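# Pack the limp desk arm into the floor case

## Task

Carry the small, unpowered robot arm (its joints flop freely when pushed) from the desk into the open case on the floor, sitting low enough that the lid could close over it, and leave it settled and still. It must never drop more than a few centimetres, or the task may fail. Afterwards release it and drive the robot away from it. The robot itself must not topple or finish leaning.

## Robot and tools

ROBOT. A TidyBot++: a wheeled base (0.54 m long, 0.50 m wide, 0.38 m tall) with one seven-joint arm and a two-finger gripper. The shoulder sits 0.12 m ahead of the base centre, 0.68 m up. Segments: upper arm 0.42 m, forearm 0.31 m, hand 0.31 m to the hand point. It starts folded, hand pointing down, sticking out up to 0.08 m in front. Cameras: base_camera (fixed on the base, looking ahead) and wrist_camera (fisheye, looking along the hand).

FRAMES. Base frame: origin on the floor below the base centre, x ahead, y to the left, z up, metres. Odometry frame: where the base frame was when the scene began; base_odometry reports x, y and heading (rad, left positive, -3.142 to 3.142) there, from wheel turns only, so slip looks like travel and drift builds up.

move. One action per call; every motion in it starts at once.
- base: an object with any of translate_m (ahead +), strafe_m (left +), each -2 to 2 m, and rotate_rad (counter-clockwise from above +), -6.3 to 6.3. All three are offsets relative to where the base stands at the start of the command, along its axes then.
- joints: absolute angles by name: joint_1_rad..joint_7_rad in radians, plus gripper_pos from 0 (open, about 85 mm gap) to 1 (closed). Limits: joint_2_rad ±2.249, joint_4_rad ±2.579, joint_6_rad ±2.099; the others are unlimited and take the short way round, so send under half a turn per step. joint_1_rad positive turns the arm clockwise seen from above (the reverse of rotate_rad). joint_7_rad 1.57 with the hand down opens the fingers left-right.
- target: one list of seven numbers, [x, y, z, qw, qx, qy, qz], an absolute hand pose in the base frame, same form as the hand_pose line. With target, joints may only contain gripper_pos.
- speeds: caps for this action only: translate_m/strafe_m 0.05 to 0.5 m/s (give one key for a combined drive), rotate_rad 0.1 to 1.57 rad/s.
- cameras: list of names, or ["all"]/null for both, [] for none. blocking: true (default) waits for everything to settle; false returns within about 0.5 s while motion continues.
Unknown keys make a call invalid; out-of-range values get it refused, and then the rest of your reply's moves and waits are skipped, as after an unrequested stop.

wait(seconds 0 to 10, cameras): lets time pass with no new command; returns early once motions rest. stop(cameras): brakes all your running motions. zoom_image(camera, region [x0,y0,x1,y1] pixels, at most 504x504): enlarges part of the latest image. read_manual(section): licence texts only. finished_scene(scene): closes the current scene for good; the goal must hold with the robot gone.

RESULT LINES. pictures lists the image order. move says done, or the worst status. base_status, joint_status, hand_status: moving, done, off_target (resting away from target, maybe still pushing), not_followed (a check held back the command), stopped, contact_stop, time_out, torque_fault, limit_stop_at_motor_heat. hand_pose is the measured pose of the point between the finger pads (its z runs along the fingers, y is the closing direction); hand_target is where the commanded joints would put it. joint_positions, motor_effort (percent, peak in brackets), base_tilt (degrees, forward and right positive), on_its_own (things the robot did unasked), ARM HIT, MOTOR HOT, OVER-TEMPERATURE FAULT.

HAND TIPS. Hand targets usually land within about 3 cm; fix by adding (wanted minus measured) to the last target. To keep a loaded hand still, resend hand_target, not hand_pose. Loads make the arm sag; never command a joint to its current reading while holding something. The gripper at 1 squeezes hard; off_target there means it holds something. Closed fingertips reach about 20 mm past the hand point. A downward-pointing hand can reach only about 0.94 m high, close in. hand_pose can itself be 1-2 cm wrong; trust the images. When a lowered object touches down, hand_pose stops falling though commands keep dropping.

AVOID. Dropping the arm or releasing it while it still swings; grasping something still resting hard, or twisting and yanking the gripper; slamming into furniture (the arm neither slows nor steers around things and keeps pushing); driving or turning while the arm is snagged above about 0.6 m, or reaching far out or swinging sideways while stretched, which can tip the robot; torque faults (sensor limits 104.5 N m joints 1-4, 51.3 N m joints 5-7) that freeze the arm for 10 s; overheating from long holds or pushing at unreachable poses. Nothing stops the arm hitting the base; self-collision is refused. A loose object may now and then get a short push.

Each tool is called after "Request:" in YAML: its name, and indented under it one key for each argument.

## Session

Request:
move:
  joints: {"joint_6_rad": 0.4}

Request:
move:
  base: {"rotate_rad": 1.5}

Request:
move:
  base: {"rotate_rad": 1.5}

Request:
move:
  base: {"rotate_rad": 1.5}

Scene clock: 1.87 s.
move: done
base_odometry: x=+0.000 y=+0.000 heading=+0.000
base_tilt: forward=+0.8 right=-0.3
base_status: not commanded
joint_positions: joint_1_rad=+0.006 joint_2_rad=-0.365 joint_3_rad=+3.106 joint_4_rad=-2.522 joint_5_rad=-0.039 joint_6_rad=+0.330 joint_7_rad=+1.555 gripper_pos=+0.000
joint_status: all done
motor_effort: joint_1_rad=+0(1) joint_2_rad=-5(6) joint_3_rad=+1(1) joint_4_rad=+19(21) joint_5_rad=+0(1) joint_6_rad=+9(9) joint_7_rad=-1(1)
hand_pose: x=+0.5314 y=+0.0101 z=+0.8218 quat_wxyz=(-0.014, +0.792, -0.011, +0.611) (m; base frame)
hand_target: x=+0.5358 y=+0.0097 z=+0.8420 quat_wxyz=(-0.014, +0.770, -0.011, +0.637) (m; base frame)
hand_status: not commanded
pictures: base_camera, wrist_camera

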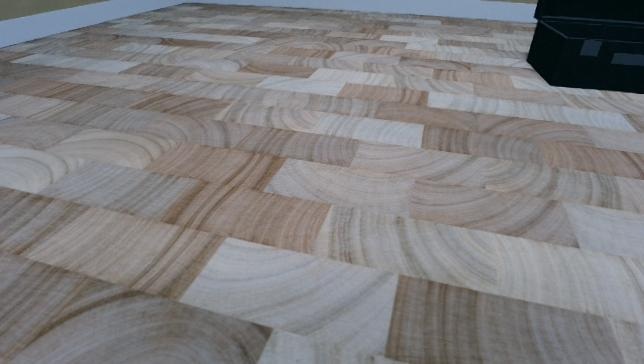

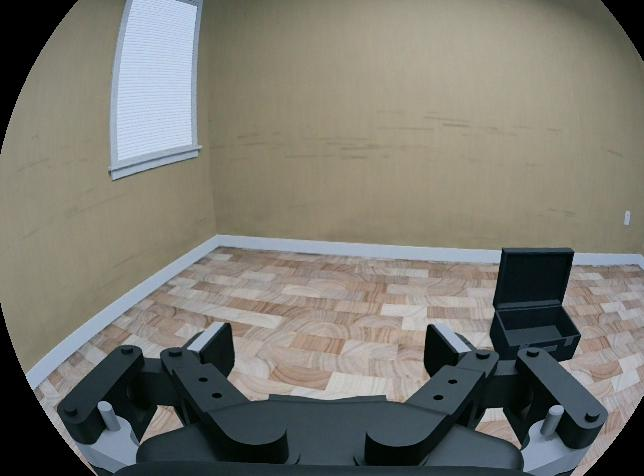

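Scene clock: 4.10 s.
move: done
base_odometry: x=+0.000 y=+0.000 heading=+1.499
base_tilt: forward=+0.8 right=-0.3
base_status: done
joint_positions: joint_1_rad=+0.006 joint_2_rad=-0.365 joint_3_rad=+3.106 joint_4_rad=-2.522 joint_5_rad=-0.039 joint_6_rad=+0.331 joint_7_rad=+1.555 gripper_pos=+0.000
joint_status: not commanded
motor_effort: joint_1_rad=+0(1) joint_2_rad=-5(6) joint_3_rad=+1(2) joint_4_rad=+20(21) joint_5_rad=+0(1) joint_6_rad=+9(9) joint_7_rad=-1(1)
hand_pose: x=+0.5315 y=+0.0102 z=+0.8222 quat_wxyz=(-0.014, +0.791, -0.011, +0.611) (m; base frame)
hand_target: x=+0.5358 y=+0.0097 z=+0.8420 quat_wxyz=(-0.014, +0.770, -0.011, +0.637) (m; base frame)
hand_status: not commanded
pictures: base_camera, wrist_camera

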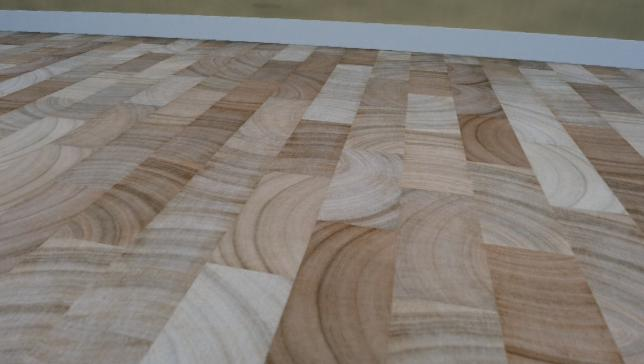

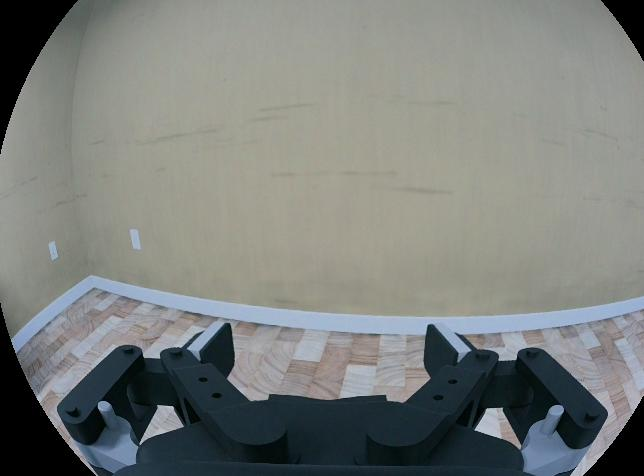

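Scene clock: 6.33 s.
move: done
base_odometry: x=+0.000 y=+0.000 heading=+2.999
base_tilt: forward=+0.8 right=-0.3
base_status: done
joint_positions: joint_1_rad=+0.006 joint_2_rad=-0.365 joint_3_rad=+3.106 joint_4_rad=-2.522 joint_5_rad=-0.039 joint_6_rad=+0.332 joint_7_rad=+1.555 gripper_pos=+0.000
joint_status: not commanded
motor_effort: joint_1_rad=+0(1) joint_2_rad=-5(6) joint_3_rad=+1(2) joint_4_rad=+20(20) joint_5_rad=+0(1) joint_6_rad=+9(9) joint_7_rad=-1(1)
hand_pose: x=+0.5315 y=+0.0102 z=+0.8223 quat_wxyz=(-0.014, +0.791, -0.011, +0.611) (m; base frame)
hand_target: x=+0.5358 y=+0.0097 z=+0.8420 quat_wxyz=(-0.014, +0.770, -0.011, +0.637) (m; base frame)
hand_status: not commanded
pictures: base_camera, wrist_camera

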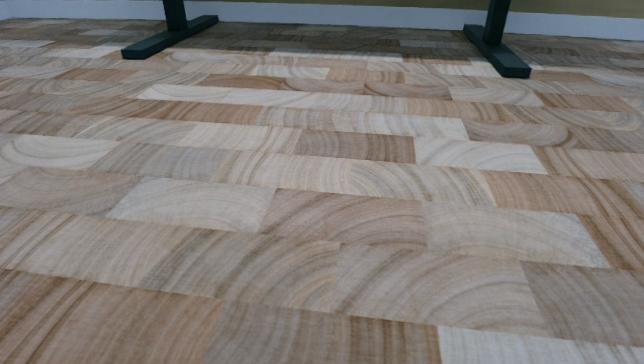

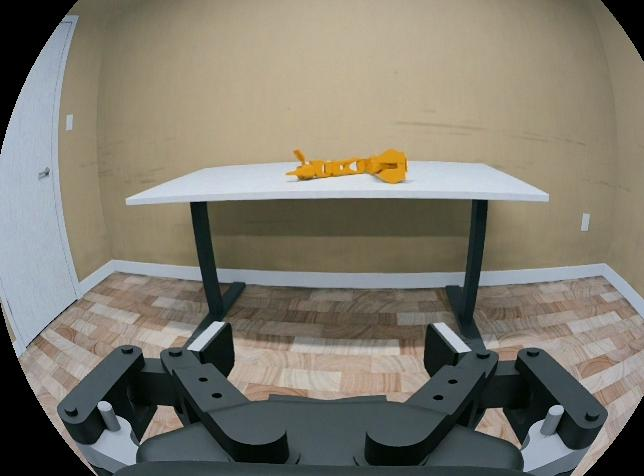

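Scene clock: 8.57 s.
move: done
base_odometry: x=+0.000 y=+0.000 heading=-1.785
base_tilt: forward=+0.8 right=-0.3
base_status: done
joint_positions: joint_1_rad=+0.006 joint_2_rad=-0.365 joint_3_rad=+3.106 joint_4_rad=-2.522 joint_5_rad=-0.039 joint_6_rad=+0.332 joint_7_rad=+1.555 gripper_pos=+0.000
joint_status: not commanded
motor_effort: joint_1_rad=+0(1) joint_2_rad=-5(6) joint_3_rad=+1(2) joint_4_rad=+20(21) joint_5_rad=+0(1) joint_6_rad=+9(9) joint_7_rad=-1(1)
hand_pose: x=+0.5315 y=+0.0102 z=+0.8223 quat_wxyz=(-0.014, +0.791, -0.011, +0.611) (m; base frame)
hand_target: x=+0.5358 y=+0.0097 z=+0.8420 quat_wxyz=(-0.014, +0.770, -0.011, +0.637) (m; base frame)
hand_status: not commanded
pictures: base_camera, wrist_camera

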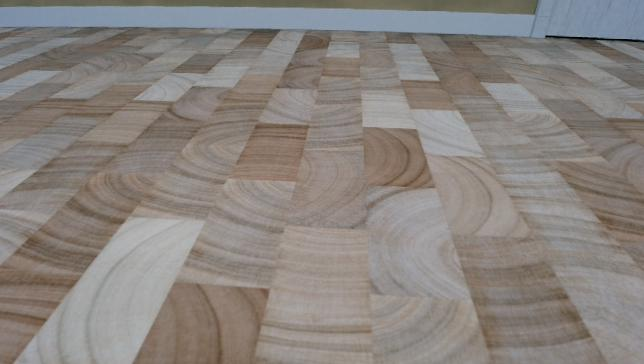

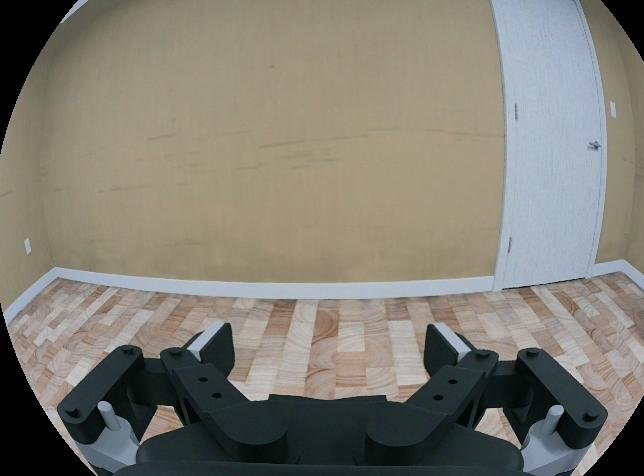

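Request:
move:
  base: {"rotate_rad": -1.648}

Request:
move:
  base: {"translate_m": 0.7, "strafe_m": 0}
  target: [0.42, 0, 0.93, 0, 0.985, 0, 0.174]

Scene clock: 11.73 s.
move: done
base_odometry: x=+0.000 y=+0.000 heading=+2.851
base_tilt: forward=+0.8 right=-0.3
base_status: done
joint_positions: joint_1_rad=+0.006 joint_2_rad=-0.365 joint_3_rad=+3.106 joint_4_rad=-2.522 joint_5_rad=-0.039 joint_6_rad=+0.332 joint_7_rad=+1.555 gripper_pos=+0.000
joint_status: not commanded
motor_effort: joint_1_rad=+0(1) joint_2_rad=-5(6) joint_3_rad=+1(2) joint_4_rad=+20(21) joint_5_rad=+0(1) joint_6_rad=+9(9) joint_7_rad=-1(1)
hand_pose: x=+0.5315 y=+0.0102 z=+0.8224 quat_wxyz=(-0.014, +0.791, -0.011, +0.611) (m; base frame)
hand_target: x=+0.5358 y=+0.0097 z=+0.8420 quat_wxyz=(-0.014, +0.770, -0.011, +0.637) (m; base frame)
hand_status: not commanded
pictures: base_camera, wrist_camera

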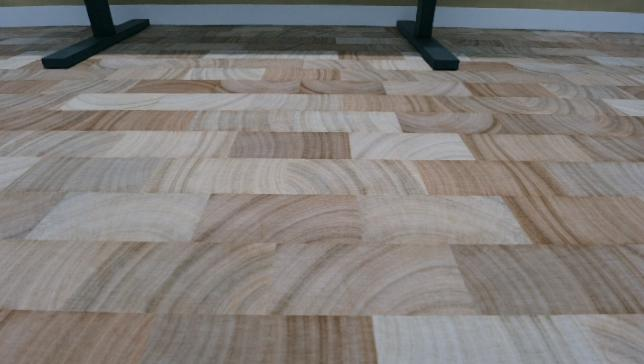

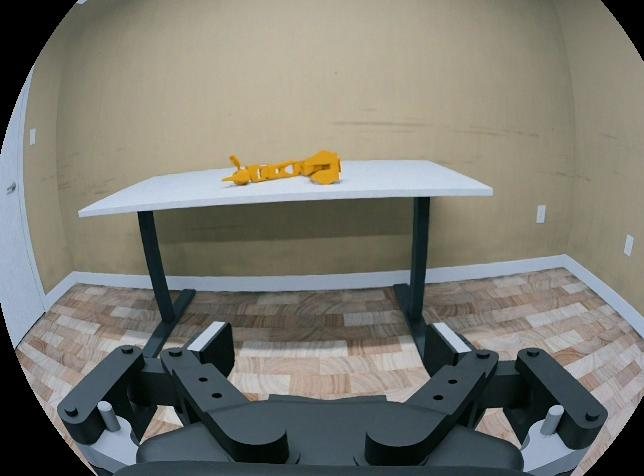

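Scene clock: 14.80 s.
move: off_target
base_odometry: x=-0.671 y=+0.201 heading=+2.850
base_tilt: forward=+0.9 right=-0.3
base_status: done
joint_positions: joint_1_rad=+0.006 joint_2_rad=-0.231 joint_3_rad=+3.137 joint_4_rad=-1.382 joint_5_rad=-0.039 joint_6_rad=-1.587 joint_7_rad=+1.555 gripper_pos=+0.000
joint_status: not commanded
motor_effort: joint_1_rad=+1(1) joint_2_rad=-8(12) joint_3_rad=+0(1) joint_4_rad=+18(23) joint_5_rad=-1(1) joint_6_rad=+4(10) joint_7_rad=-1(1)
hand_pose: x=+0.4320 y=+0.0133 z=+0.9336 quat_wxyz=(-0.020, +0.979, -0.004, +0.200) (m; base frame)
hand_target: x=+0.4200 y=+0.0000 z=+0.9300 quat_wxyz=(+0.000, +0.985, +0.000, +0.174) (m; base frame)
hand_status: off_target (0.018 m and 3.9 deg from the pose sent, 0.155 m and 55.4 deg at the start)
pictures: base_camera, wrist_camera

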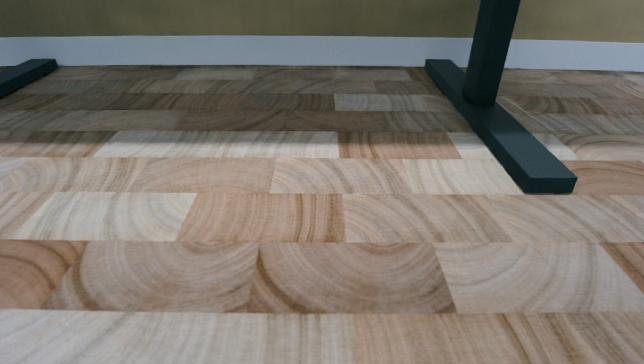

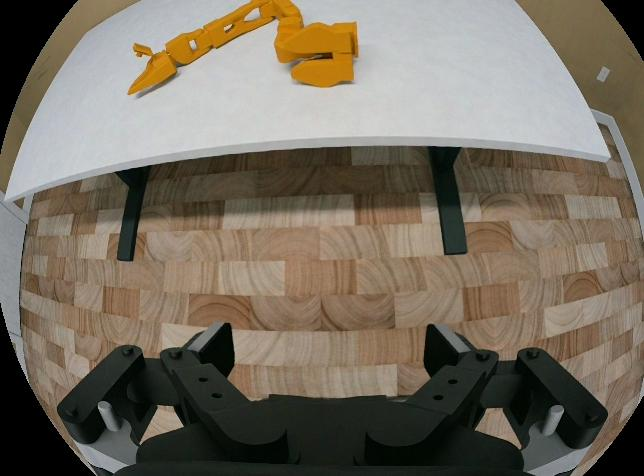

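Request:
move:
  base: {"translate_m": 0.34, "strafe_m": 0.12}
  target: [0.45, 0, 0.92, 0, 1, 0, 0]

Scene clock: 17.87 s.
move: off_target
base_odometry: x=-1.031 y=+0.184 heading=+2.850
base_tilt: forward=+0.9 right=-0.3
base_status: done
joint_positions: joint_1_rad=-0.002 joint_2_rad=+0.121 joint_3_rad=+3.158 joint_4_rad=-1.050 joint_5_rad=-0.039 joint_6_rad=-1.940 joint_7_rad=+1.555 gripper_pos=+0.000
joint_status: not commanded
motor_effort: joint_1_rad=+0(1) joint_2_rad=-19(24) joint_3_rad=+0(1) joint_4_rad=+16(18) joint_5_rad=-1(1) joint_6_rad=+1(5) joint_7_rad=-1(1)
hand_pose: x=+0.4694 y=+0.0082 z=+0.9107 quat_wxyz=(-0.017, +1.000, -0.008, +0.015) (m; base frame)
hand_target: x=+0.4500 y=+0.0000 z=+0.9200 quat_wxyz=(+0.000, +1.000, +0.000, +0.000) (m; base frame)
hand_status: off_target (0.023 m and 2.8 deg from the pose sent, 0.026 m and 23.3 deg at the start)
pictures: base_camera, wrist_camera

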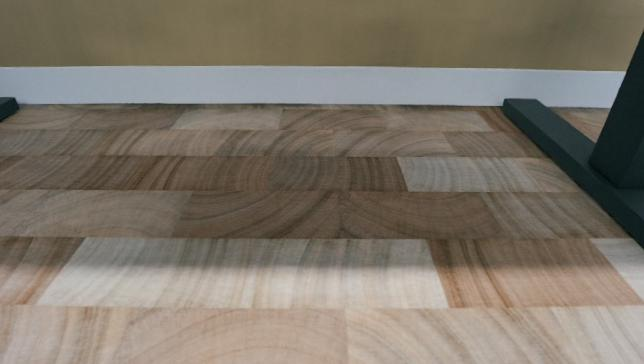

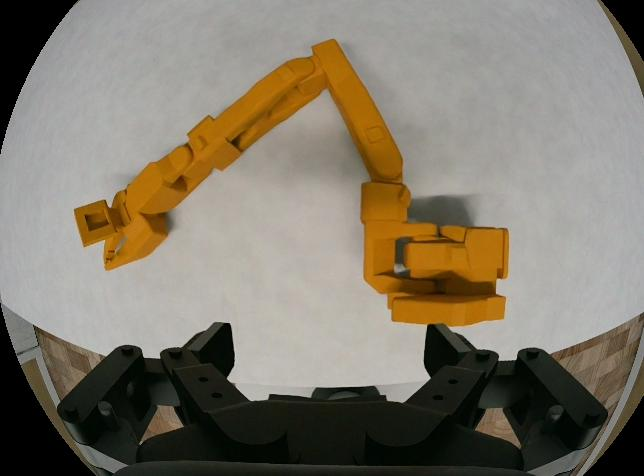

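Request:
zoom_image:
  camera: "wrist_camera"
  region: [60, 30, 420, 300]

Scaled by 1.400.

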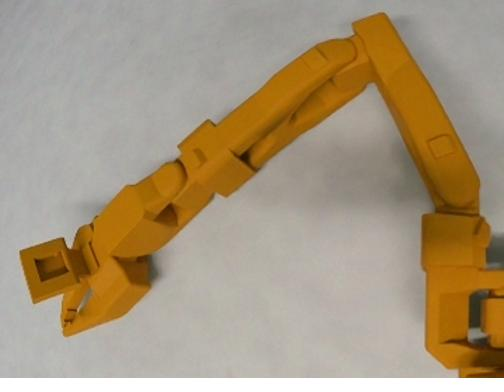

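Request:
move:
  target: [0.565, 0.175, 0.89, 0, 0.895, -0.446, 0]

Scene clock: 22.40 s.
move: off_target
base_odometry: x=-1.031 y=+0.184 heading=+2.850
base_tilt: forward=+0.9 right=-0.3
base_status: not commanded
joint_positions: joint_1_rad=-0.411 joint_2_rad=+0.503 joint_3_rad=+3.285 joint_4_rad=-0.587 joint_5_rad=-0.039 joint_6_rad=-2.012 joint_7_rad=+0.368 gripper_pos=+0.000
joint_status: not commanded
motor_effort: joint_1_rad=+0(2) joint_2_rad=-31(34) joint_3_rad=+1(1) joint_4_rad=+15(17) joint_5_rad=+0(1) joint_6_rad=+1(2) joint_7_rad=-1(1)
hand_pose: x=+0.5859 y=+0.1646 z=+0.8848 quat_wxyz=(-0.002, +0.901, -0.434, +0.027) (m; base frame)
hand_target: x=+0.5650 y=+0.1750 z=+0.8900 quat_wxyz=(+0.000, +0.895, -0.446, +0.000) (m; base frame)
hand_status: off_target (0.024 m and 3.5 deg from the pose sent, 0.193 m and 52.1 deg at the start)
pictures: base_camera, wrist_camera

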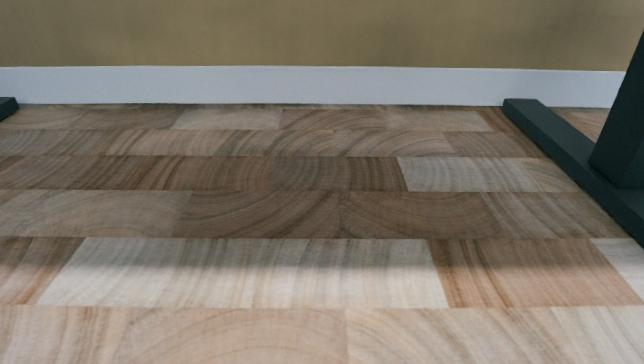

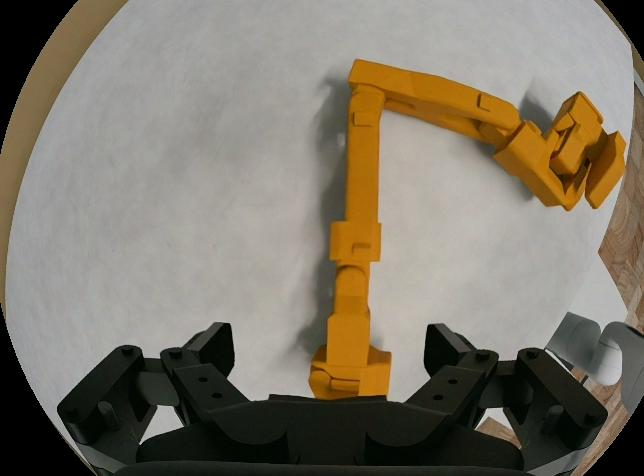

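Request:
move:
  target: [0.544, 0.181, 0.83, 0, 0.883, -0.469, 0]

Scene clock: 24.70 s.
move: off_target
base_odometry: x=-1.031 y=+0.184 heading=+2.850
base_tilt: forward=+0.9 right=-0.3
base_status: not commanded
joint_positions: joint_1_rad=-0.448 joint_2_rad=+0.406 joint_3_rad=+3.285 joint_4_rad=-0.955 joint_5_rad=-0.039 joint_6_rad=-1.854 joint_7_rad=+0.281 gripper_pos=+0.000
joint_status: not commanded
motor_effort: joint_1_rad=+0(1) joint_2_rad=-29(32) joint_3_rad=+1(1) joint_4_rad=+16(17) joint_5_rad=+0(0) joint_6_rad=+0(1) joint_7_rad=-1(1)
hand_pose: x=+0.5417 y=+0.1608 z=+0.8235 quat_wxyz=(+0.032, +0.885, -0.464, -0.018) (m; base frame)
hand_target: x=+0.5440 y=+0.1810 z=+0.8300 quat_wxyz=(+0.000, +0.883, -0.469, +0.000) (m; base frame)
hand_status: off_target (0.021 m and 4.2 deg from the pose sent, 0.071 m and 5.5 deg at the start)
pictures: base_camera, wrist_camera

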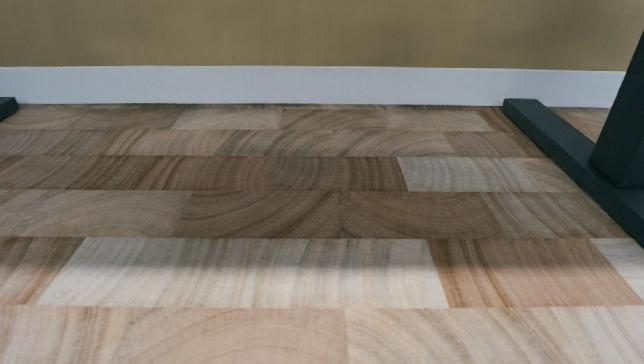

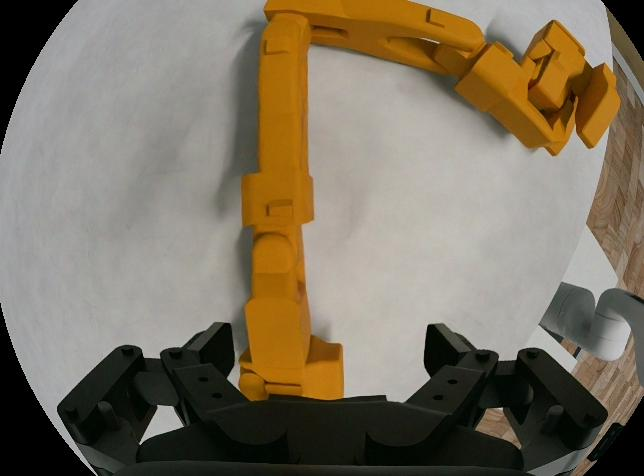

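Request:
move:
  target: [0.568, 0.198, 0.83, 0, 0.883, -0.469, 0]

Scene clock: 26.07 s.
move: off_target
base_odometry: x=-1.031 y=+0.184 heading=+2.850
base_tilt: forward=+0.9 right=-0.3
base_status: not commanded
joint_positions: joint_1_rad=-0.465 joint_2_rad=+0.454 joint_3_rad=+3.285 joint_4_rad=-0.862 joint_5_rad=-0.039 joint_6_rad=-1.853 joint_7_rad=+0.277 gripper_pos=+0.000
joint_status: not commanded
motor_effort: joint_1_rad=+0(1) joint_2_rad=-31(32) joint_3_rad=+1(1) joint_4_rad=+16(17) joint_5_rad=+0(0) joint_6_rad=+0(0) joint_7_rad=-1(1)
hand_pose: x=+0.5659 y=+0.1799 z=+0.8284 quat_wxyz=(+0.017, +0.890, -0.456, +0.001) (m; base frame)
hand_target: x=+0.5680 y=+0.1980 z=+0.8300 quat_wxyz=(+0.000, +0.883, -0.469, +0.000) (m; base frame)
hand_status: off_target (0.018 m and 2.5 deg from the pose sent, 0.046 m and 4.2 deg at the start)
pictures: base_camera, wrist_camera

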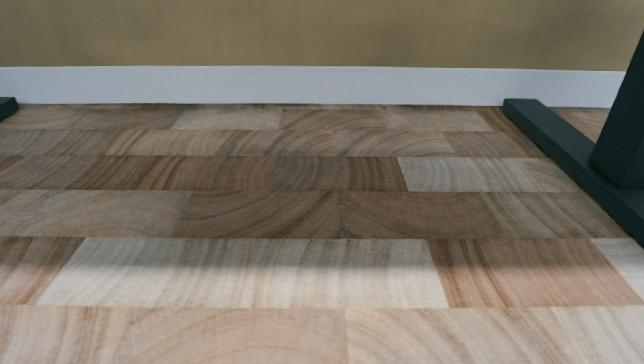

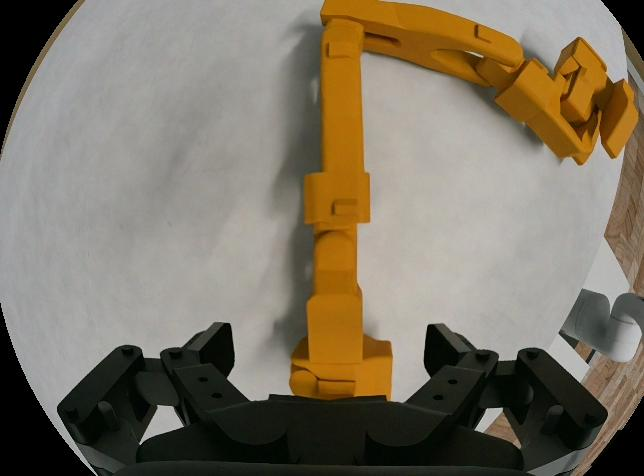

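Well aligned. Lower and close.

Request:
move:
  target: [0.568, 0.196, 0.797, 0, 0.883, -0.469, 0]

Request:
move:
  joints: {"gripper_pos": 0.8}

Scene clock: 27.30 s.
move: off_target
base_odometry: x=-1.031 y=+0.184 heading=+2.850
base_tilt: forward=+0.9 right=-0.3
base_status: not commanded
joint_positions: joint_1_rad=-0.465 joint_2_rad=+0.454 joint_3_rad=+3.285 joint_4_rad=-0.971 joint_5_rad=-0.039 joint_6_rad=-1.779 joint_7_rad=+0.277 gripper_pos=+0.000
joint_status: not commanded
motor_effort: joint_1_rad=+0(0) joint_2_rad=-31(32) joint_3_rad=+1(1) joint_4_rad=+16(18) joint_5_rad=+0(0) joint_6_rad=+0(0) joint_7_rad=-1(1)
hand_pose: x=+0.5625 y=+0.1768 z=+0.7951 quat_wxyz=(+0.030, +0.888, -0.458, -0.012) (m; base frame)
hand_target: x=+0.5680 y=+0.1960 z=+0.7970 quat_wxyz=(+0.000, +0.883, -0.469, +0.000) (m; base frame)
hand_status: off_target (0.020 m and 3.9 deg from the pose sent, 0.035 m and 2.5 deg at the start)
pictures: base_camera, wrist_camera

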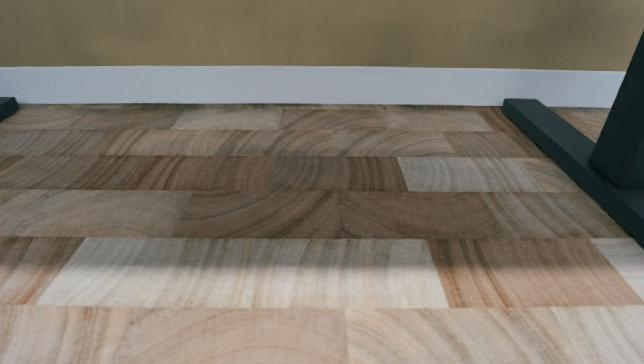

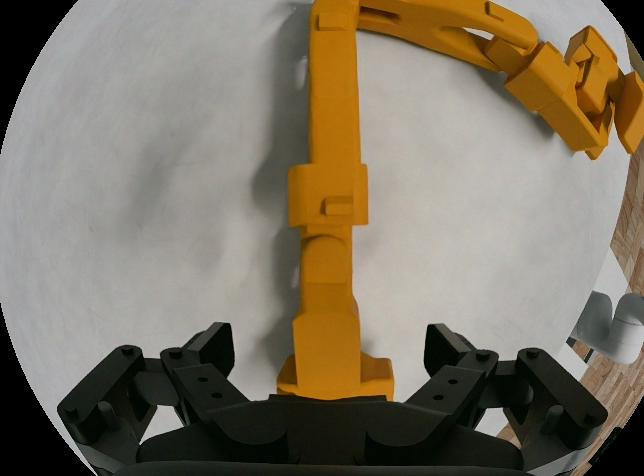

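Scene clock: 28.30 s.
move: off_target
base_odometry: x=-1.031 y=+0.184 heading=+2.850
base_tilt: forward=+0.9 right=-0.3
base_status: not commanded
joint_positions: joint_1_rad=-0.465 joint_2_rad=+0.452 joint_3_rad=+3.285 joint_4_rad=-0.972 joint_5_rad=-0.039 joint_6_rad=-1.778 joint_7_rad=+0.277 gripper_pos=+0.712
joint_status: gripper_pos off_target (ended at +0.712, target +0.800)
motor_effort: joint_1_rad=+0(1) joint_2_rad=-30(32) joint_3_rad=+1(1) joint_4_rad=+16(18) joint_5_rad=+0(1) joint_6_rad=+0(1) joint_7_rad=-1(2)
hand_pose: x=+0.5626 y=+0.1769 z=+0.7958 quat_wxyz=(+0.029, +0.888, -0.458, -0.011) (m; base frame)
hand_target: x=+0.5680 y=+0.1960 z=+0.7970 quat_wxyz=(+0.000, +0.883, -0.469, +0.000) (m; base frame)
hand_status: not commanded
pictures: base_camera, wrist_camera

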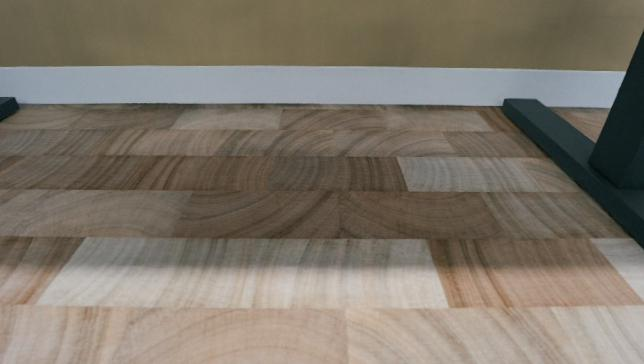

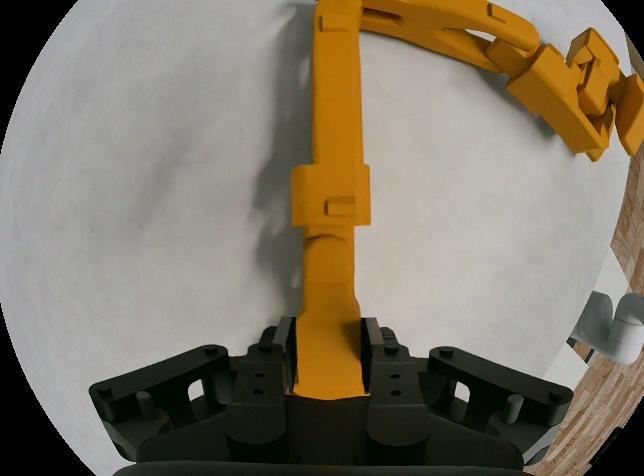

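Request:
move:
  target: [0.556, 0.183, 0.797, 0, 0.956, -0.292, 0]
  cameras: ["wrist_camera"]

Request:
move:
  target: [0.5485, 0.166, 0.797, 0, 0.9945, -0.1045, 0]
  cameras: ["wrist_camera"]

Request:
move:
  target: [0.548, 0.1475, 0.797, 0, 0.996, 0.087, 0]
  cameras: ["wrist_camera"]

Scene clock: 30.27 s.
move: off_target
base_odometry: x=-1.031 y=+0.184 heading=+2.850
base_tilt: forward=+0.9 right=-0.3
base_status: not commanded
joint_positions: joint_1_rad=-0.446 joint_2_rad=+0.412 joint_3_rad=+3.233 joint_4_rad=-1.034 joint_5_rad=-0.039 joint_6_rad=-1.761 joint_7_rad=+0.559 gripper_pos=+0.712
joint_status: not commanded
motor_effort: joint_1_rad=-1(2) joint_2_rad=-28(30) joint_3_rad=-1(1) joint_4_rad=+16(17) joint_5_rad=-2(3) joint_6_rad=+1(1) joint_7_rad=+0(1)
hand_pose: x=+0.5437 y=+0.1796 z=+0.7956 quat_wxyz=(+0.020, +0.948, -0.316, -0.026) (m; base frame)
hand_target: x=+0.5560 y=+0.1830 z=+0.7970 quat_wxyz=(+0.000, +0.956, -0.292, +0.000) (m; base frame)
hand_status: off_target (0.013 m and 4.7 deg from the pose sent, 0.009 m and 20.9 deg at the start)
pictures: wrist_camera

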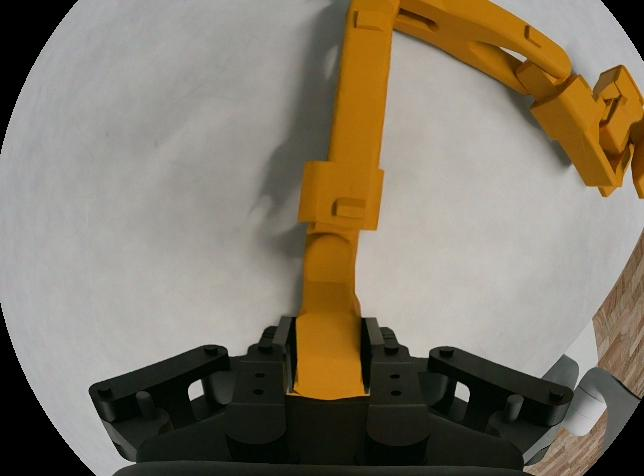

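Scene clock: 31.40 s.
move: off_target
base_odometry: x=-1.031 y=+0.184 heading=+2.850
base_tilt: forward=+0.9 right=-0.3
base_status: not commanded
joint_positions: joint_1_rad=-0.384 joint_2_rad=+0.380 joint_3_rad=+3.164 joint_4_rad=-1.085 joint_5_rad=-0.039 joint_6_rad=-1.747 joint_7_rad=+0.940 gripper_pos=+0.712
joint_status: not commanded
motor_effort: joint_1_rad=+0(1) joint_2_rad=-28(29) joint_3_rad=-1(1) joint_4_rad=+16(17) joint_5_rad=-3(3) joint_6_rad=+2(2) joint_7_rad=+0(1)
hand_pose: x=+0.5318 y=+0.1724 z=+0.7954 quat_wxyz=(+0.003, +0.991, -0.130, -0.038) (m; base frame)
hand_target: x=+0.5485 y=+0.1660 z=+0.7970 quat_wxyz=(+0.000, +0.995, -0.105, +0.000) (m; base frame)
hand_status: off_target (0.018 m and 5.3 deg from the pose sent, 0.015 m and 25.2 deg at the start)
pictures: wrist_camera

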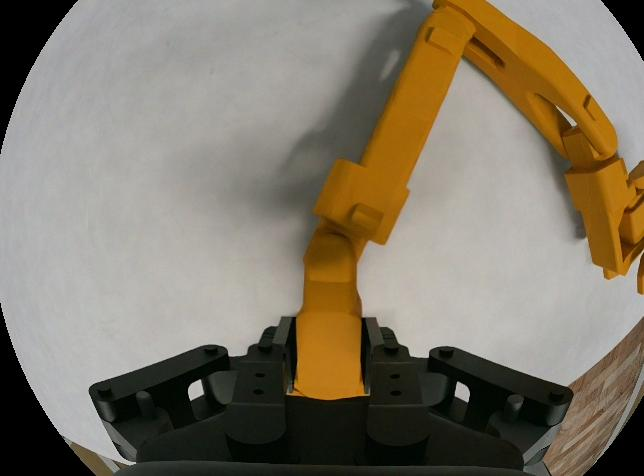

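Scene clock: 32.57 s.
move: off_target
base_odometry: x=-1.031 y=+0.184 heading=+2.850
base_tilt: forward=+0.9 right=-0.3
base_status: not commanded
joint_positions: joint_1_rad=-0.310 joint_2_rad=+0.363 joint_3_rad=+3.105 joint_4_rad=-1.107 joint_5_rad=-0.039 joint_6_rad=-1.737 joint_7_rad=+1.344 gripper_pos=+0.713
joint_status: not commanded
motor_effort: joint_1_rad=-1(1) joint_2_rad=-26(27) joint_3_rad=-2(2) joint_4_rad=+16(17) joint_5_rad=-3(3) joint_6_rad=+1(2) joint_7_rad=+0(1)
hand_pose: x=+0.5305 y=+0.1599 z=+0.7969 quat_wxyz=(-0.016, +0.997, +0.061, -0.038) (m; base frame)
hand_target: x=+0.5480 y=+0.1475 z=+0.7970 quat_wxyz=(+0.000, +0.996, +0.087, +0.000) (m; base frame)
hand_status: off_target (0.021 m and 5.6 deg from the pose sent, 0.030 m and 25.3 deg at the start)
pictures: wrist_camera

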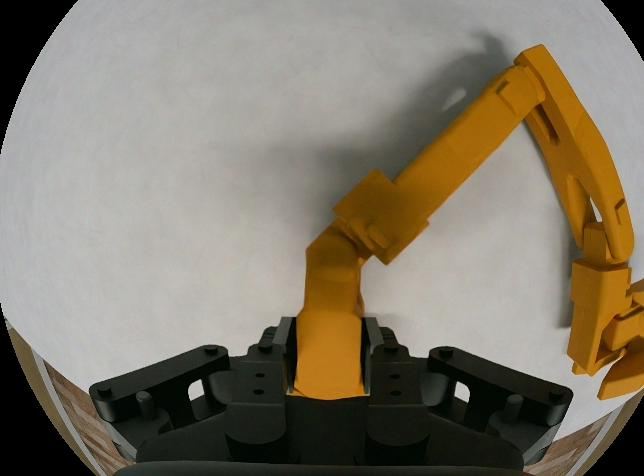

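Request:
move:
  target: [0.555, 0.120, 0.797, 0, 0.961, 0.276, 0]
  cameras: ["wrist_camera"]

Request:
move:
  target: [0.567, 0.107, 0.797, 0, 0.899, 0.438, 0]
  cameras: ["wrist_camera"]

Scene clock: 34.50 s.
move: off_target
base_odometry: x=-1.031 y=+0.184 heading=+2.850
base_tilt: forward=+0.8 right=-0.3
base_status: not commanded
joint_positions: joint_1_rad=-0.226 joint_2_rad=+0.361 joint_3_rad=+3.048 joint_4_rad=-1.108 joint_5_rad=-0.039 joint_6_rad=-1.729 joint_7_rad=+1.778 gripper_pos=+0.715
joint_status: not commanded
motor_effort: joint_1_rad=+0(1) joint_2_rad=-26(27) joint_3_rad=+0(1) joint_4_rad=+16(17) joint_5_rad=+0(3) joint_6_rad=+0(2) joint_7_rad=+0(1)
hand_pose: x=+0.5370 y=+0.1452 z=+0.7983 quat_wxyz=(-0.034, +0.965, +0.260, -0.029) (m; base frame)
hand_target: x=+0.5550 y=+0.1200 z=+0.7970 quat_wxyz=(+0.000, +0.961, +0.276, +0.000) (m; base frame)
hand_status: off_target (0.031 m and 5.5 deg from the pose sent, 0.047 m and 25.5 deg at the start)
pictures: wrist_camera

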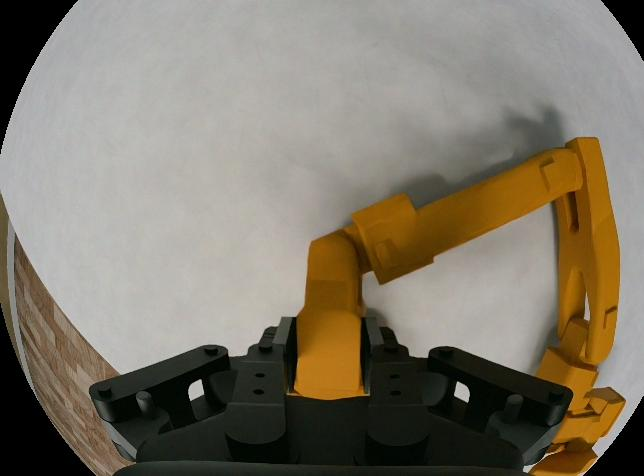

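Scene clock: 35.63 s.
move: off_target
base_odometry: x=-1.031 y=+0.184 heading=+2.850
base_tilt: forward=+0.9 right=-0.3
base_status: not commanded
joint_positions: joint_1_rad=-0.161 joint_2_rad=+0.361 joint_3_rad=+3.002 joint_4_rad=-1.107 joint_5_rad=-0.026 joint_6_rad=-1.729 joint_7_rad=+2.147 gripper_pos=+0.715
joint_status: not commanded
motor_effort: joint_1_rad=+0(1) joint_2_rad=-27(28) joint_3_rad=-1(1) joint_4_rad=+16(17) joint_5_rad=-1(1) joint_6_rad=+0(1) joint_7_rad=+0(1)
hand_pose: x=+0.5414 y=+0.1305 z=+0.7991 quat_wxyz=(-0.041, +0.905, +0.422, -0.021) (m; base frame)
hand_target: x=+0.5670 y=+0.1070 z=+0.7970 quat_wxyz=(+0.000, +0.899, +0.438, +0.000) (m; base frame)
hand_status: off_target (0.035 m and 5.6 deg from the pose sent, 0.049 m and 22.4 deg at the start)
pictures: wrist_camera

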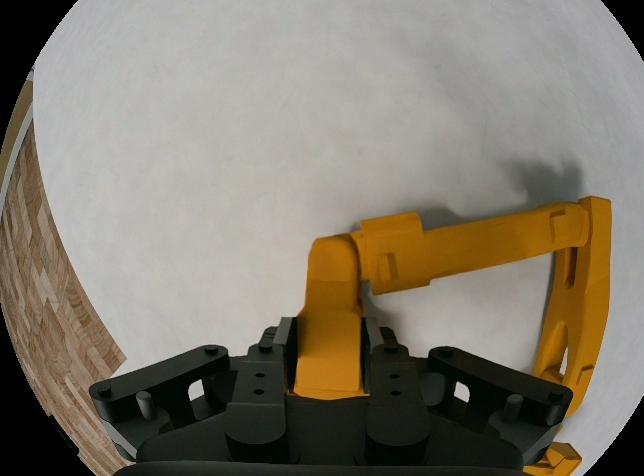

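Request:
move:
  joints: {"gripper_pos": 0}
  cameras: []

Request:
move:
  target: [0.55, 0.11, 0.88, 0, 0.899, 0.438, 0]
  cameras: []

Request:
move:
  target: [0.47, -0.02, 0.93, 0, 1, 0, 0]
  cameras: ["wrist_camera"]

Scene clock: 37.13 s.
move: done
base_odometry: x=-1.031 y=+0.184 heading=+2.850
base_tilt: forward=+0.9 right=-0.3
base_status: not commanded
joint_positions: joint_1_rad=-0.161 joint_2_rad=+0.362 joint_3_rad=+3.002 joint_4_rad=-1.107 joint_5_rad=-0.021 joint_6_rad=-1.729 joint_7_rad=+2.154 gripper_pos=+0.000
joint_status: all done
motor_effort: joint_1_rad=+0(1) joint_2_rad=-27(29) joint_3_rad=-1(1) joint_4_rad=+17(18) joint_5_rad=-1(1) joint_6_rad=+0(0) joint_7_rad=-1(1)
hand_pose: x=+0.5420 y=+0.1290 z=+0.7985 quat_wxyz=(-0.038, +0.904, +0.425, -0.022) (m; base frame)
hand_target: x=+0.5670 y=+0.1070 z=+0.7970 quat_wxyz=(+0.000, +0.899, +0.438, +0.000) (m; base frame)
hand_status: not commanded
pictures: none
No camera images: "cameras" was empty.

Scene clock: 38.50 s.
move: off_target
base_odometry: x=-1.031 y=+0.184 heading=+2.850
base_tilt: forward=+0.9 right=-0.3
base_status: not commanded
joint_positions: joint_1_rad=-0.161 joint_2_rad=+0.369 joint_3_rad=+3.002 joint_4_rad=-0.827 joint_5_rad=-0.021 joint_6_rad=-1.893 joint_7_rad=+2.154 gripper_pos=+0.000
joint_status: not commanded
motor_effort: joint_1_rad=+0(1) joint_2_rad=-28(29) joint_3_rad=-1(1) joint_4_rad=+16(18) joint_5_rad=-1(1) joint_6_rad=+1(1) joint_7_rad=-1(1)
hand_pose: x=+0.5589 y=+0.1294 z=+0.8808 quat_wxyz=(-0.030, +0.904, +0.426, +0.033) (m; base frame)
hand_target: x=+0.5500 y=+0.1100 z=+0.8800 quat_wxyz=(+0.000, +0.899, +0.438, +0.000) (m; base frame)
hand_status: off_target (0.021 m and 5.4 deg from the pose sent, 0.084 m and 5.3 deg at the start)
pictures: none
No camera images: "cameras" was empty.

Scene clock: 40.07 s.
move: off_target
base_odometry: x=-1.031 y=+0.184 heading=+2.850
base_tilt: forward=+0.9 right=-0.3
base_status: not commanded
joint_positions: joint_1_rad=+0.010 joint_2_rad=+0.179 joint_3_rad=+3.187 joint_4_rad=-0.897 joint_5_rad=-0.021 joint_6_rad=-1.990 joint_7_rad=+1.693 gripper_pos=+0.000
joint_status: not commanded
motor_effort: joint_1_rad=+0(3) joint_2_rad=-21(30) joint_3_rad=+0(2) joint_4_rad=+15(17) joint_5_rad=+0(2) joint_6_rad=+1(2) joint_7_rad=-1(1)
hand_pose: x=+0.4943 y=-0.0116 z=+0.9346 quat_wxyz=(-0.002, +0.999, +0.038, +0.038) (m; base frame)
hand_target: x=+0.4700 y=-0.0200 z=+0.9300 quat_wxyz=(+0.000, +1.000, +0.000, +0.000) (m; base frame)
hand_status: off_target (0.026 m and 6.1 deg from the pose sent, 0.181 m and 50.7 deg at the start)
pictures: wrist_camera

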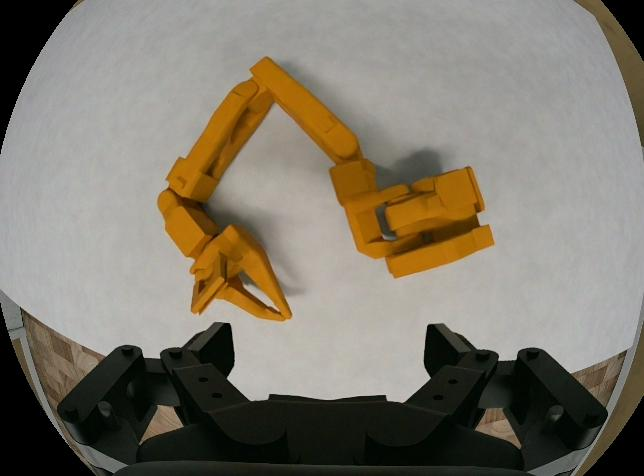

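Request:
move:
  target: [0.635, -0.005, 0.85, 0, 0.910, 0.4147, 0]
  cameras: ["wrist_camera"]

Scene clock: 43.10 s.
move: off_target
base_odometry: x=-1.031 y=+0.184 heading=+2.850
base_tilt: forward=+0.9 right=-0.3
base_status: not commanded
joint_positions: joint_1_rad=+0.015 joint_2_rad=+0.586 joint_3_rad=+3.080 joint_4_rad=-0.602 joint_5_rad=-0.021 joint_6_rad=-1.991 joint_7_rad=+2.366 gripper_pos=+0.000
joint_status: not commanded
motor_effort: joint_1_rad=+0(1) joint_2_rad=-34(37) joint_3_rad=-1(1) joint_4_rad=+16(17) joint_5_rad=-1(1) joint_6_rad=+0(2) joint_7_rad=-1(1)
hand_pose: x=+0.6306 y=+0.0207 z=+0.8396 quat_wxyz=(-0.031, +0.912, +0.408, -0.007) (m; base frame)
hand_target: x=+0.6350 y=-0.0050 z=+0.8500 quat_wxyz=(+0.000, +0.910, +0.415, +0.000) (m; base frame)
hand_status: off_target (0.028 m and 3.8 deg from the pose sent, 0.164 m and 44.9 deg at the start)
pictures: wrist_camera

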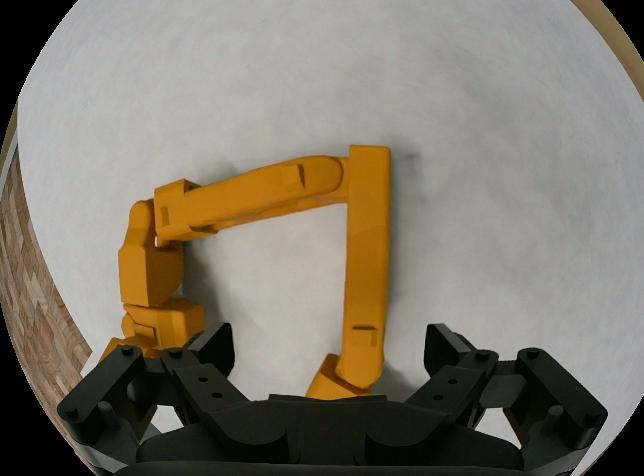

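Request:
move:
  target: [0.643, -0.021, 0.805, 0, 0.910, 0.4147, 0]
  cameras: ["wrist_camera"]

Scene clock: 44.63 s.
move: off_target
base_odometry: x=-1.031 y=+0.184 heading=+2.850
base_tilt: forward=+0.9 right=-0.3
base_status: not commanded
joint_positions: joint_1_rad=+0.061 joint_2_rad=+0.582 joint_3_rad=+3.064 joint_4_rad=-0.758 joint_5_rad=-0.021 joint_6_rad=-1.876 joint_7_rad=+2.390 gripper_pos=+0.000
joint_status: not commanded
motor_effort: joint_1_rad=+0(1) joint_2_rad=-35(36) joint_3_rad=-1(1) joint_4_rad=+17(17) joint_5_rad=-1(1) joint_6_rad=+0(1) joint_7_rad=-1(1)
hand_pose: x=+0.6323 y=+0.0048 z=+0.7964 quat_wxyz=(-0.043, +0.914, +0.403, -0.021) (m; base frame)
hand_target: x=+0.6430 y=-0.0210 z=+0.8050 quat_wxyz=(+0.000, +0.910, +0.415, +0.000) (m; base frame)
hand_status: off_target (0.029 m and 5.7 deg from the pose sent, 0.056 m and 3.8 deg at the start)
pictures: wrist_camera

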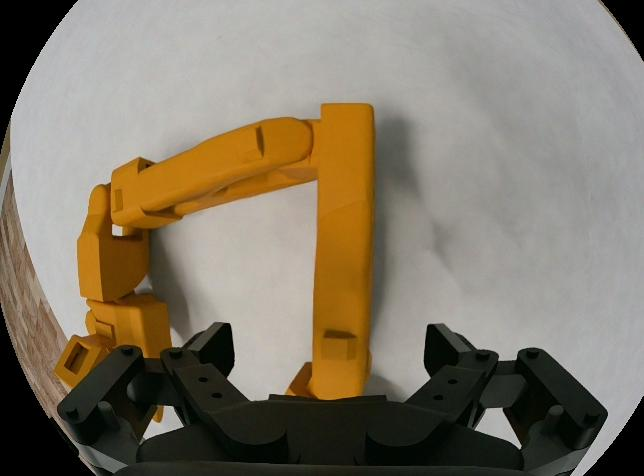

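Request:
move:
  joints: {"gripper_pos": 1.0}
  cameras: ["wrist_camera"]

Request:
move:
  target: [0.60, -0.015, 0.90, 0, 0.910, 0.4147, 0]
  cameras: ["wrist_camera"]

Scene clock: 46.10 s.
move: off_target
base_odometry: x=-1.031 y=+0.184 heading=+2.850
base_tilt: forward=+0.9 right=-0.3
base_status: not commanded
joint_positions: joint_1_rad=+0.062 joint_2_rad=+0.581 joint_3_rad=+3.064 joint_4_rad=-0.758 joint_5_rad=-0.018 joint_6_rad=-1.868 joint_7_rad=+2.392 gripper_pos=+0.771
joint_status: gripper_pos off_target (ended at +0.771, target +1.000)
motor_effort: joint_1_rad=+0(1) joint_2_rad=-35(36) joint_3_rad=-1(2) joint_4_rad=+16(17) joint_5_rad=-2(2) joint_6_rad=-1(2) joint_7_rad=-1(1)
hand_pose: x=+0.6344 y=+0.0036 z=+0.7968 quat_wxyz=(-0.040, +0.914, +0.403, -0.017) (m; base frame)
hand_target: x=+0.6430 y=-0.0210 z=+0.8050 quat_wxyz=(+0.000, +0.910, +0.415, +0.000) (m; base frame)
hand_status: not commanded
pictures: wrist_camera

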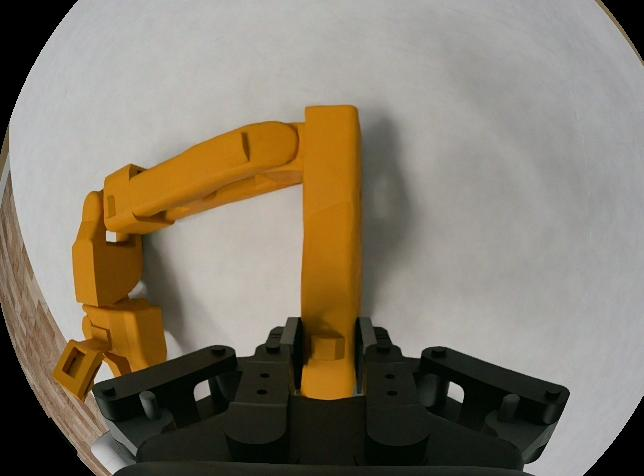

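Scene clock: 47.50 s.
move: off_target
base_odometry: x=-1.031 y=+0.184 heading=+2.850
base_tilt: forward=+0.9 right=-0.3
base_status: not commanded
joint_positions: joint_1_rad=+0.062 joint_2_rad=+0.588 joint_3_rad=+3.064 joint_4_rad=-0.497 joint_5_rad=-0.018 joint_6_rad=-2.027 joint_7_rad=+2.395 gripper_pos=+0.771
joint_status: not commanded
motor_effort: joint_1_rad=+0(0) joint_2_rad=-40(44) joint_3_rad=-1(2) joint_4_rad=+18(21) joint_5_rad=-2(2) joint_6_rad=-1(2) joint_7_rad=-1(1)
hand_pose: x=+0.6385 y=-0.0001 z=+0.8685 quat_wxyz=(-0.021, +0.914, +0.405, +0.026) (m; base frame)
hand_target: x=+0.6122 y=-0.0152 z=+0.9002 quat_wxyz=(+0.008, +0.910, +0.415, +0.018) (m; base frame)
hand_status: off_target (0.052 m and 4.0 deg from the pose sent, 0.110 m and 5.2 deg at the start; a joint's target at an end of its range on 34 of 34 steps)
pictures: wrist_camera

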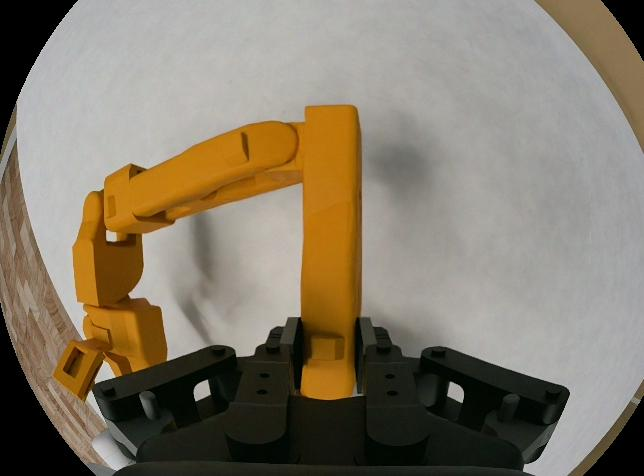

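Request:
move:
  base: {"translate_m": -0.6}
  speeds: {"translate_m": 0.4}
  cameras: ["wrist_camera"]

Request:
move:
  base: {"rotate_rad": 3.04}
  speeds: {"rotate_rad": 0.9}
  target: [0.50, -0.03, 0.80, 0, 0.910, 0.4147, 0]

Scene clock: 50.87 s.
move: done
base_odometry: x=-0.456 y=+0.011 heading=+2.850
base_tilt: forward=+0.9 right=-0.3
base_status: done
joint_positions: joint_1_rad=+0.061 joint_2_rad=+0.587 joint_3_rad=+3.065 joint_4_rad=-0.497 joint_5_rad=-0.017 joint_6_rad=-2.037 joint_7_rad=+2.396 gripper_pos=+0.771
joint_status: not commanded
motor_effort: joint_1_rad=+0(2) joint_2_rad=-40(44) joint_3_rad=-1(2) joint_4_rad=+18(19) joint_5_rad=-2(2) joint_6_rad=+0(2) joint_7_rad=-1(1)
hand_pose: x=+0.6352 y=-0.0005 z=+0.8693 quat_wxyz=(-0.022, +0.914, +0.405, +0.022) (m; base frame)
hand_target: x=+0.6122 y=-0.0152 z=+0.9002 quat_wxyz=(+0.008, +0.910, +0.415, +0.018) (m; base frame)
hand_status: not commanded
pictures: wrist_camera

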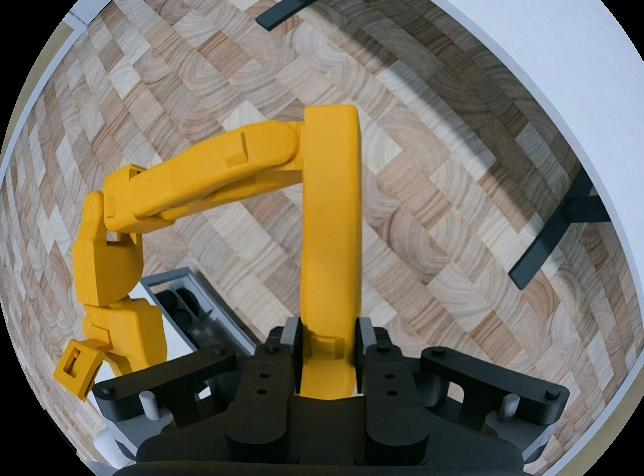

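Scene clock: 55.33 s.
move: off_target
base_odometry: x=-0.456 y=+0.011 heading=-0.394
base_tilt: forward=+0.9 right=-0.3
base_status: done
joint_positions: joint_1_rad=+0.086 joint_2_rad=+0.214 joint_3_rad=+3.102 joint_4_rad=-1.354 joint_5_rad=-0.015 joint_6_rad=-1.658 joint_7_rad=+2.454 gripper_pos=+0.771
joint_status: not commanded
motor_effort: joint_1_rad=+0(6) joint_2_rad=-26(40) joint_3_rad=+0(3) joint_4_rad=+20(20) joint_5_rad=-1(4) joint_6_rad=-2(3) joint_7_rad=-1(1)
hand_pose: x=+0.4958 y=-0.0128 z=+0.7838 quat_wxyz=(-0.029, +0.913, +0.406, -0.033) (m; base frame)
hand_target: x=+0.5000 y=-0.0300 z=+0.8000 quat_wxyz=(+0.000, +0.910, +0.415, +0.000) (m; base frame)
hand_status: off_target (0.024 m and 5.2 deg from the pose sent, 0.155 m and 3.7 deg at the start)
pictures: base_camera, wrist_camera

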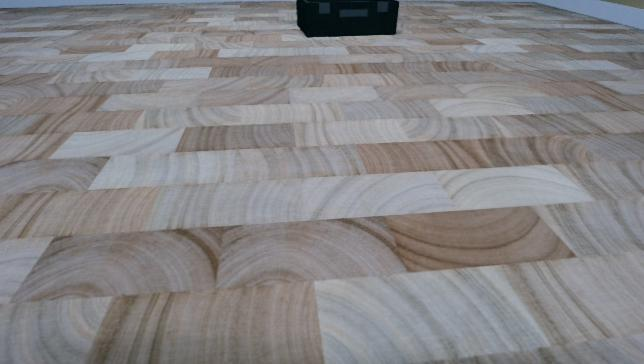

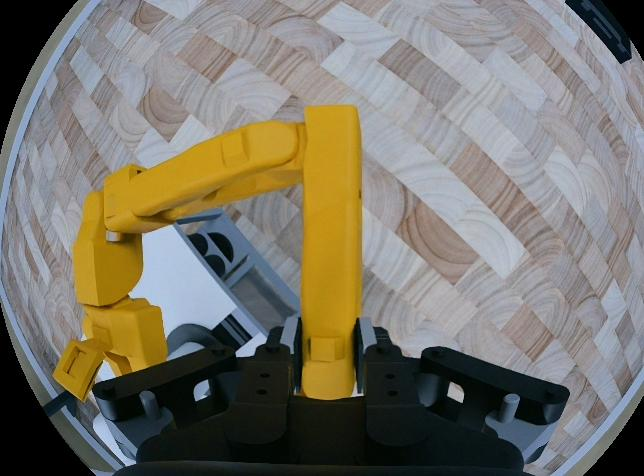

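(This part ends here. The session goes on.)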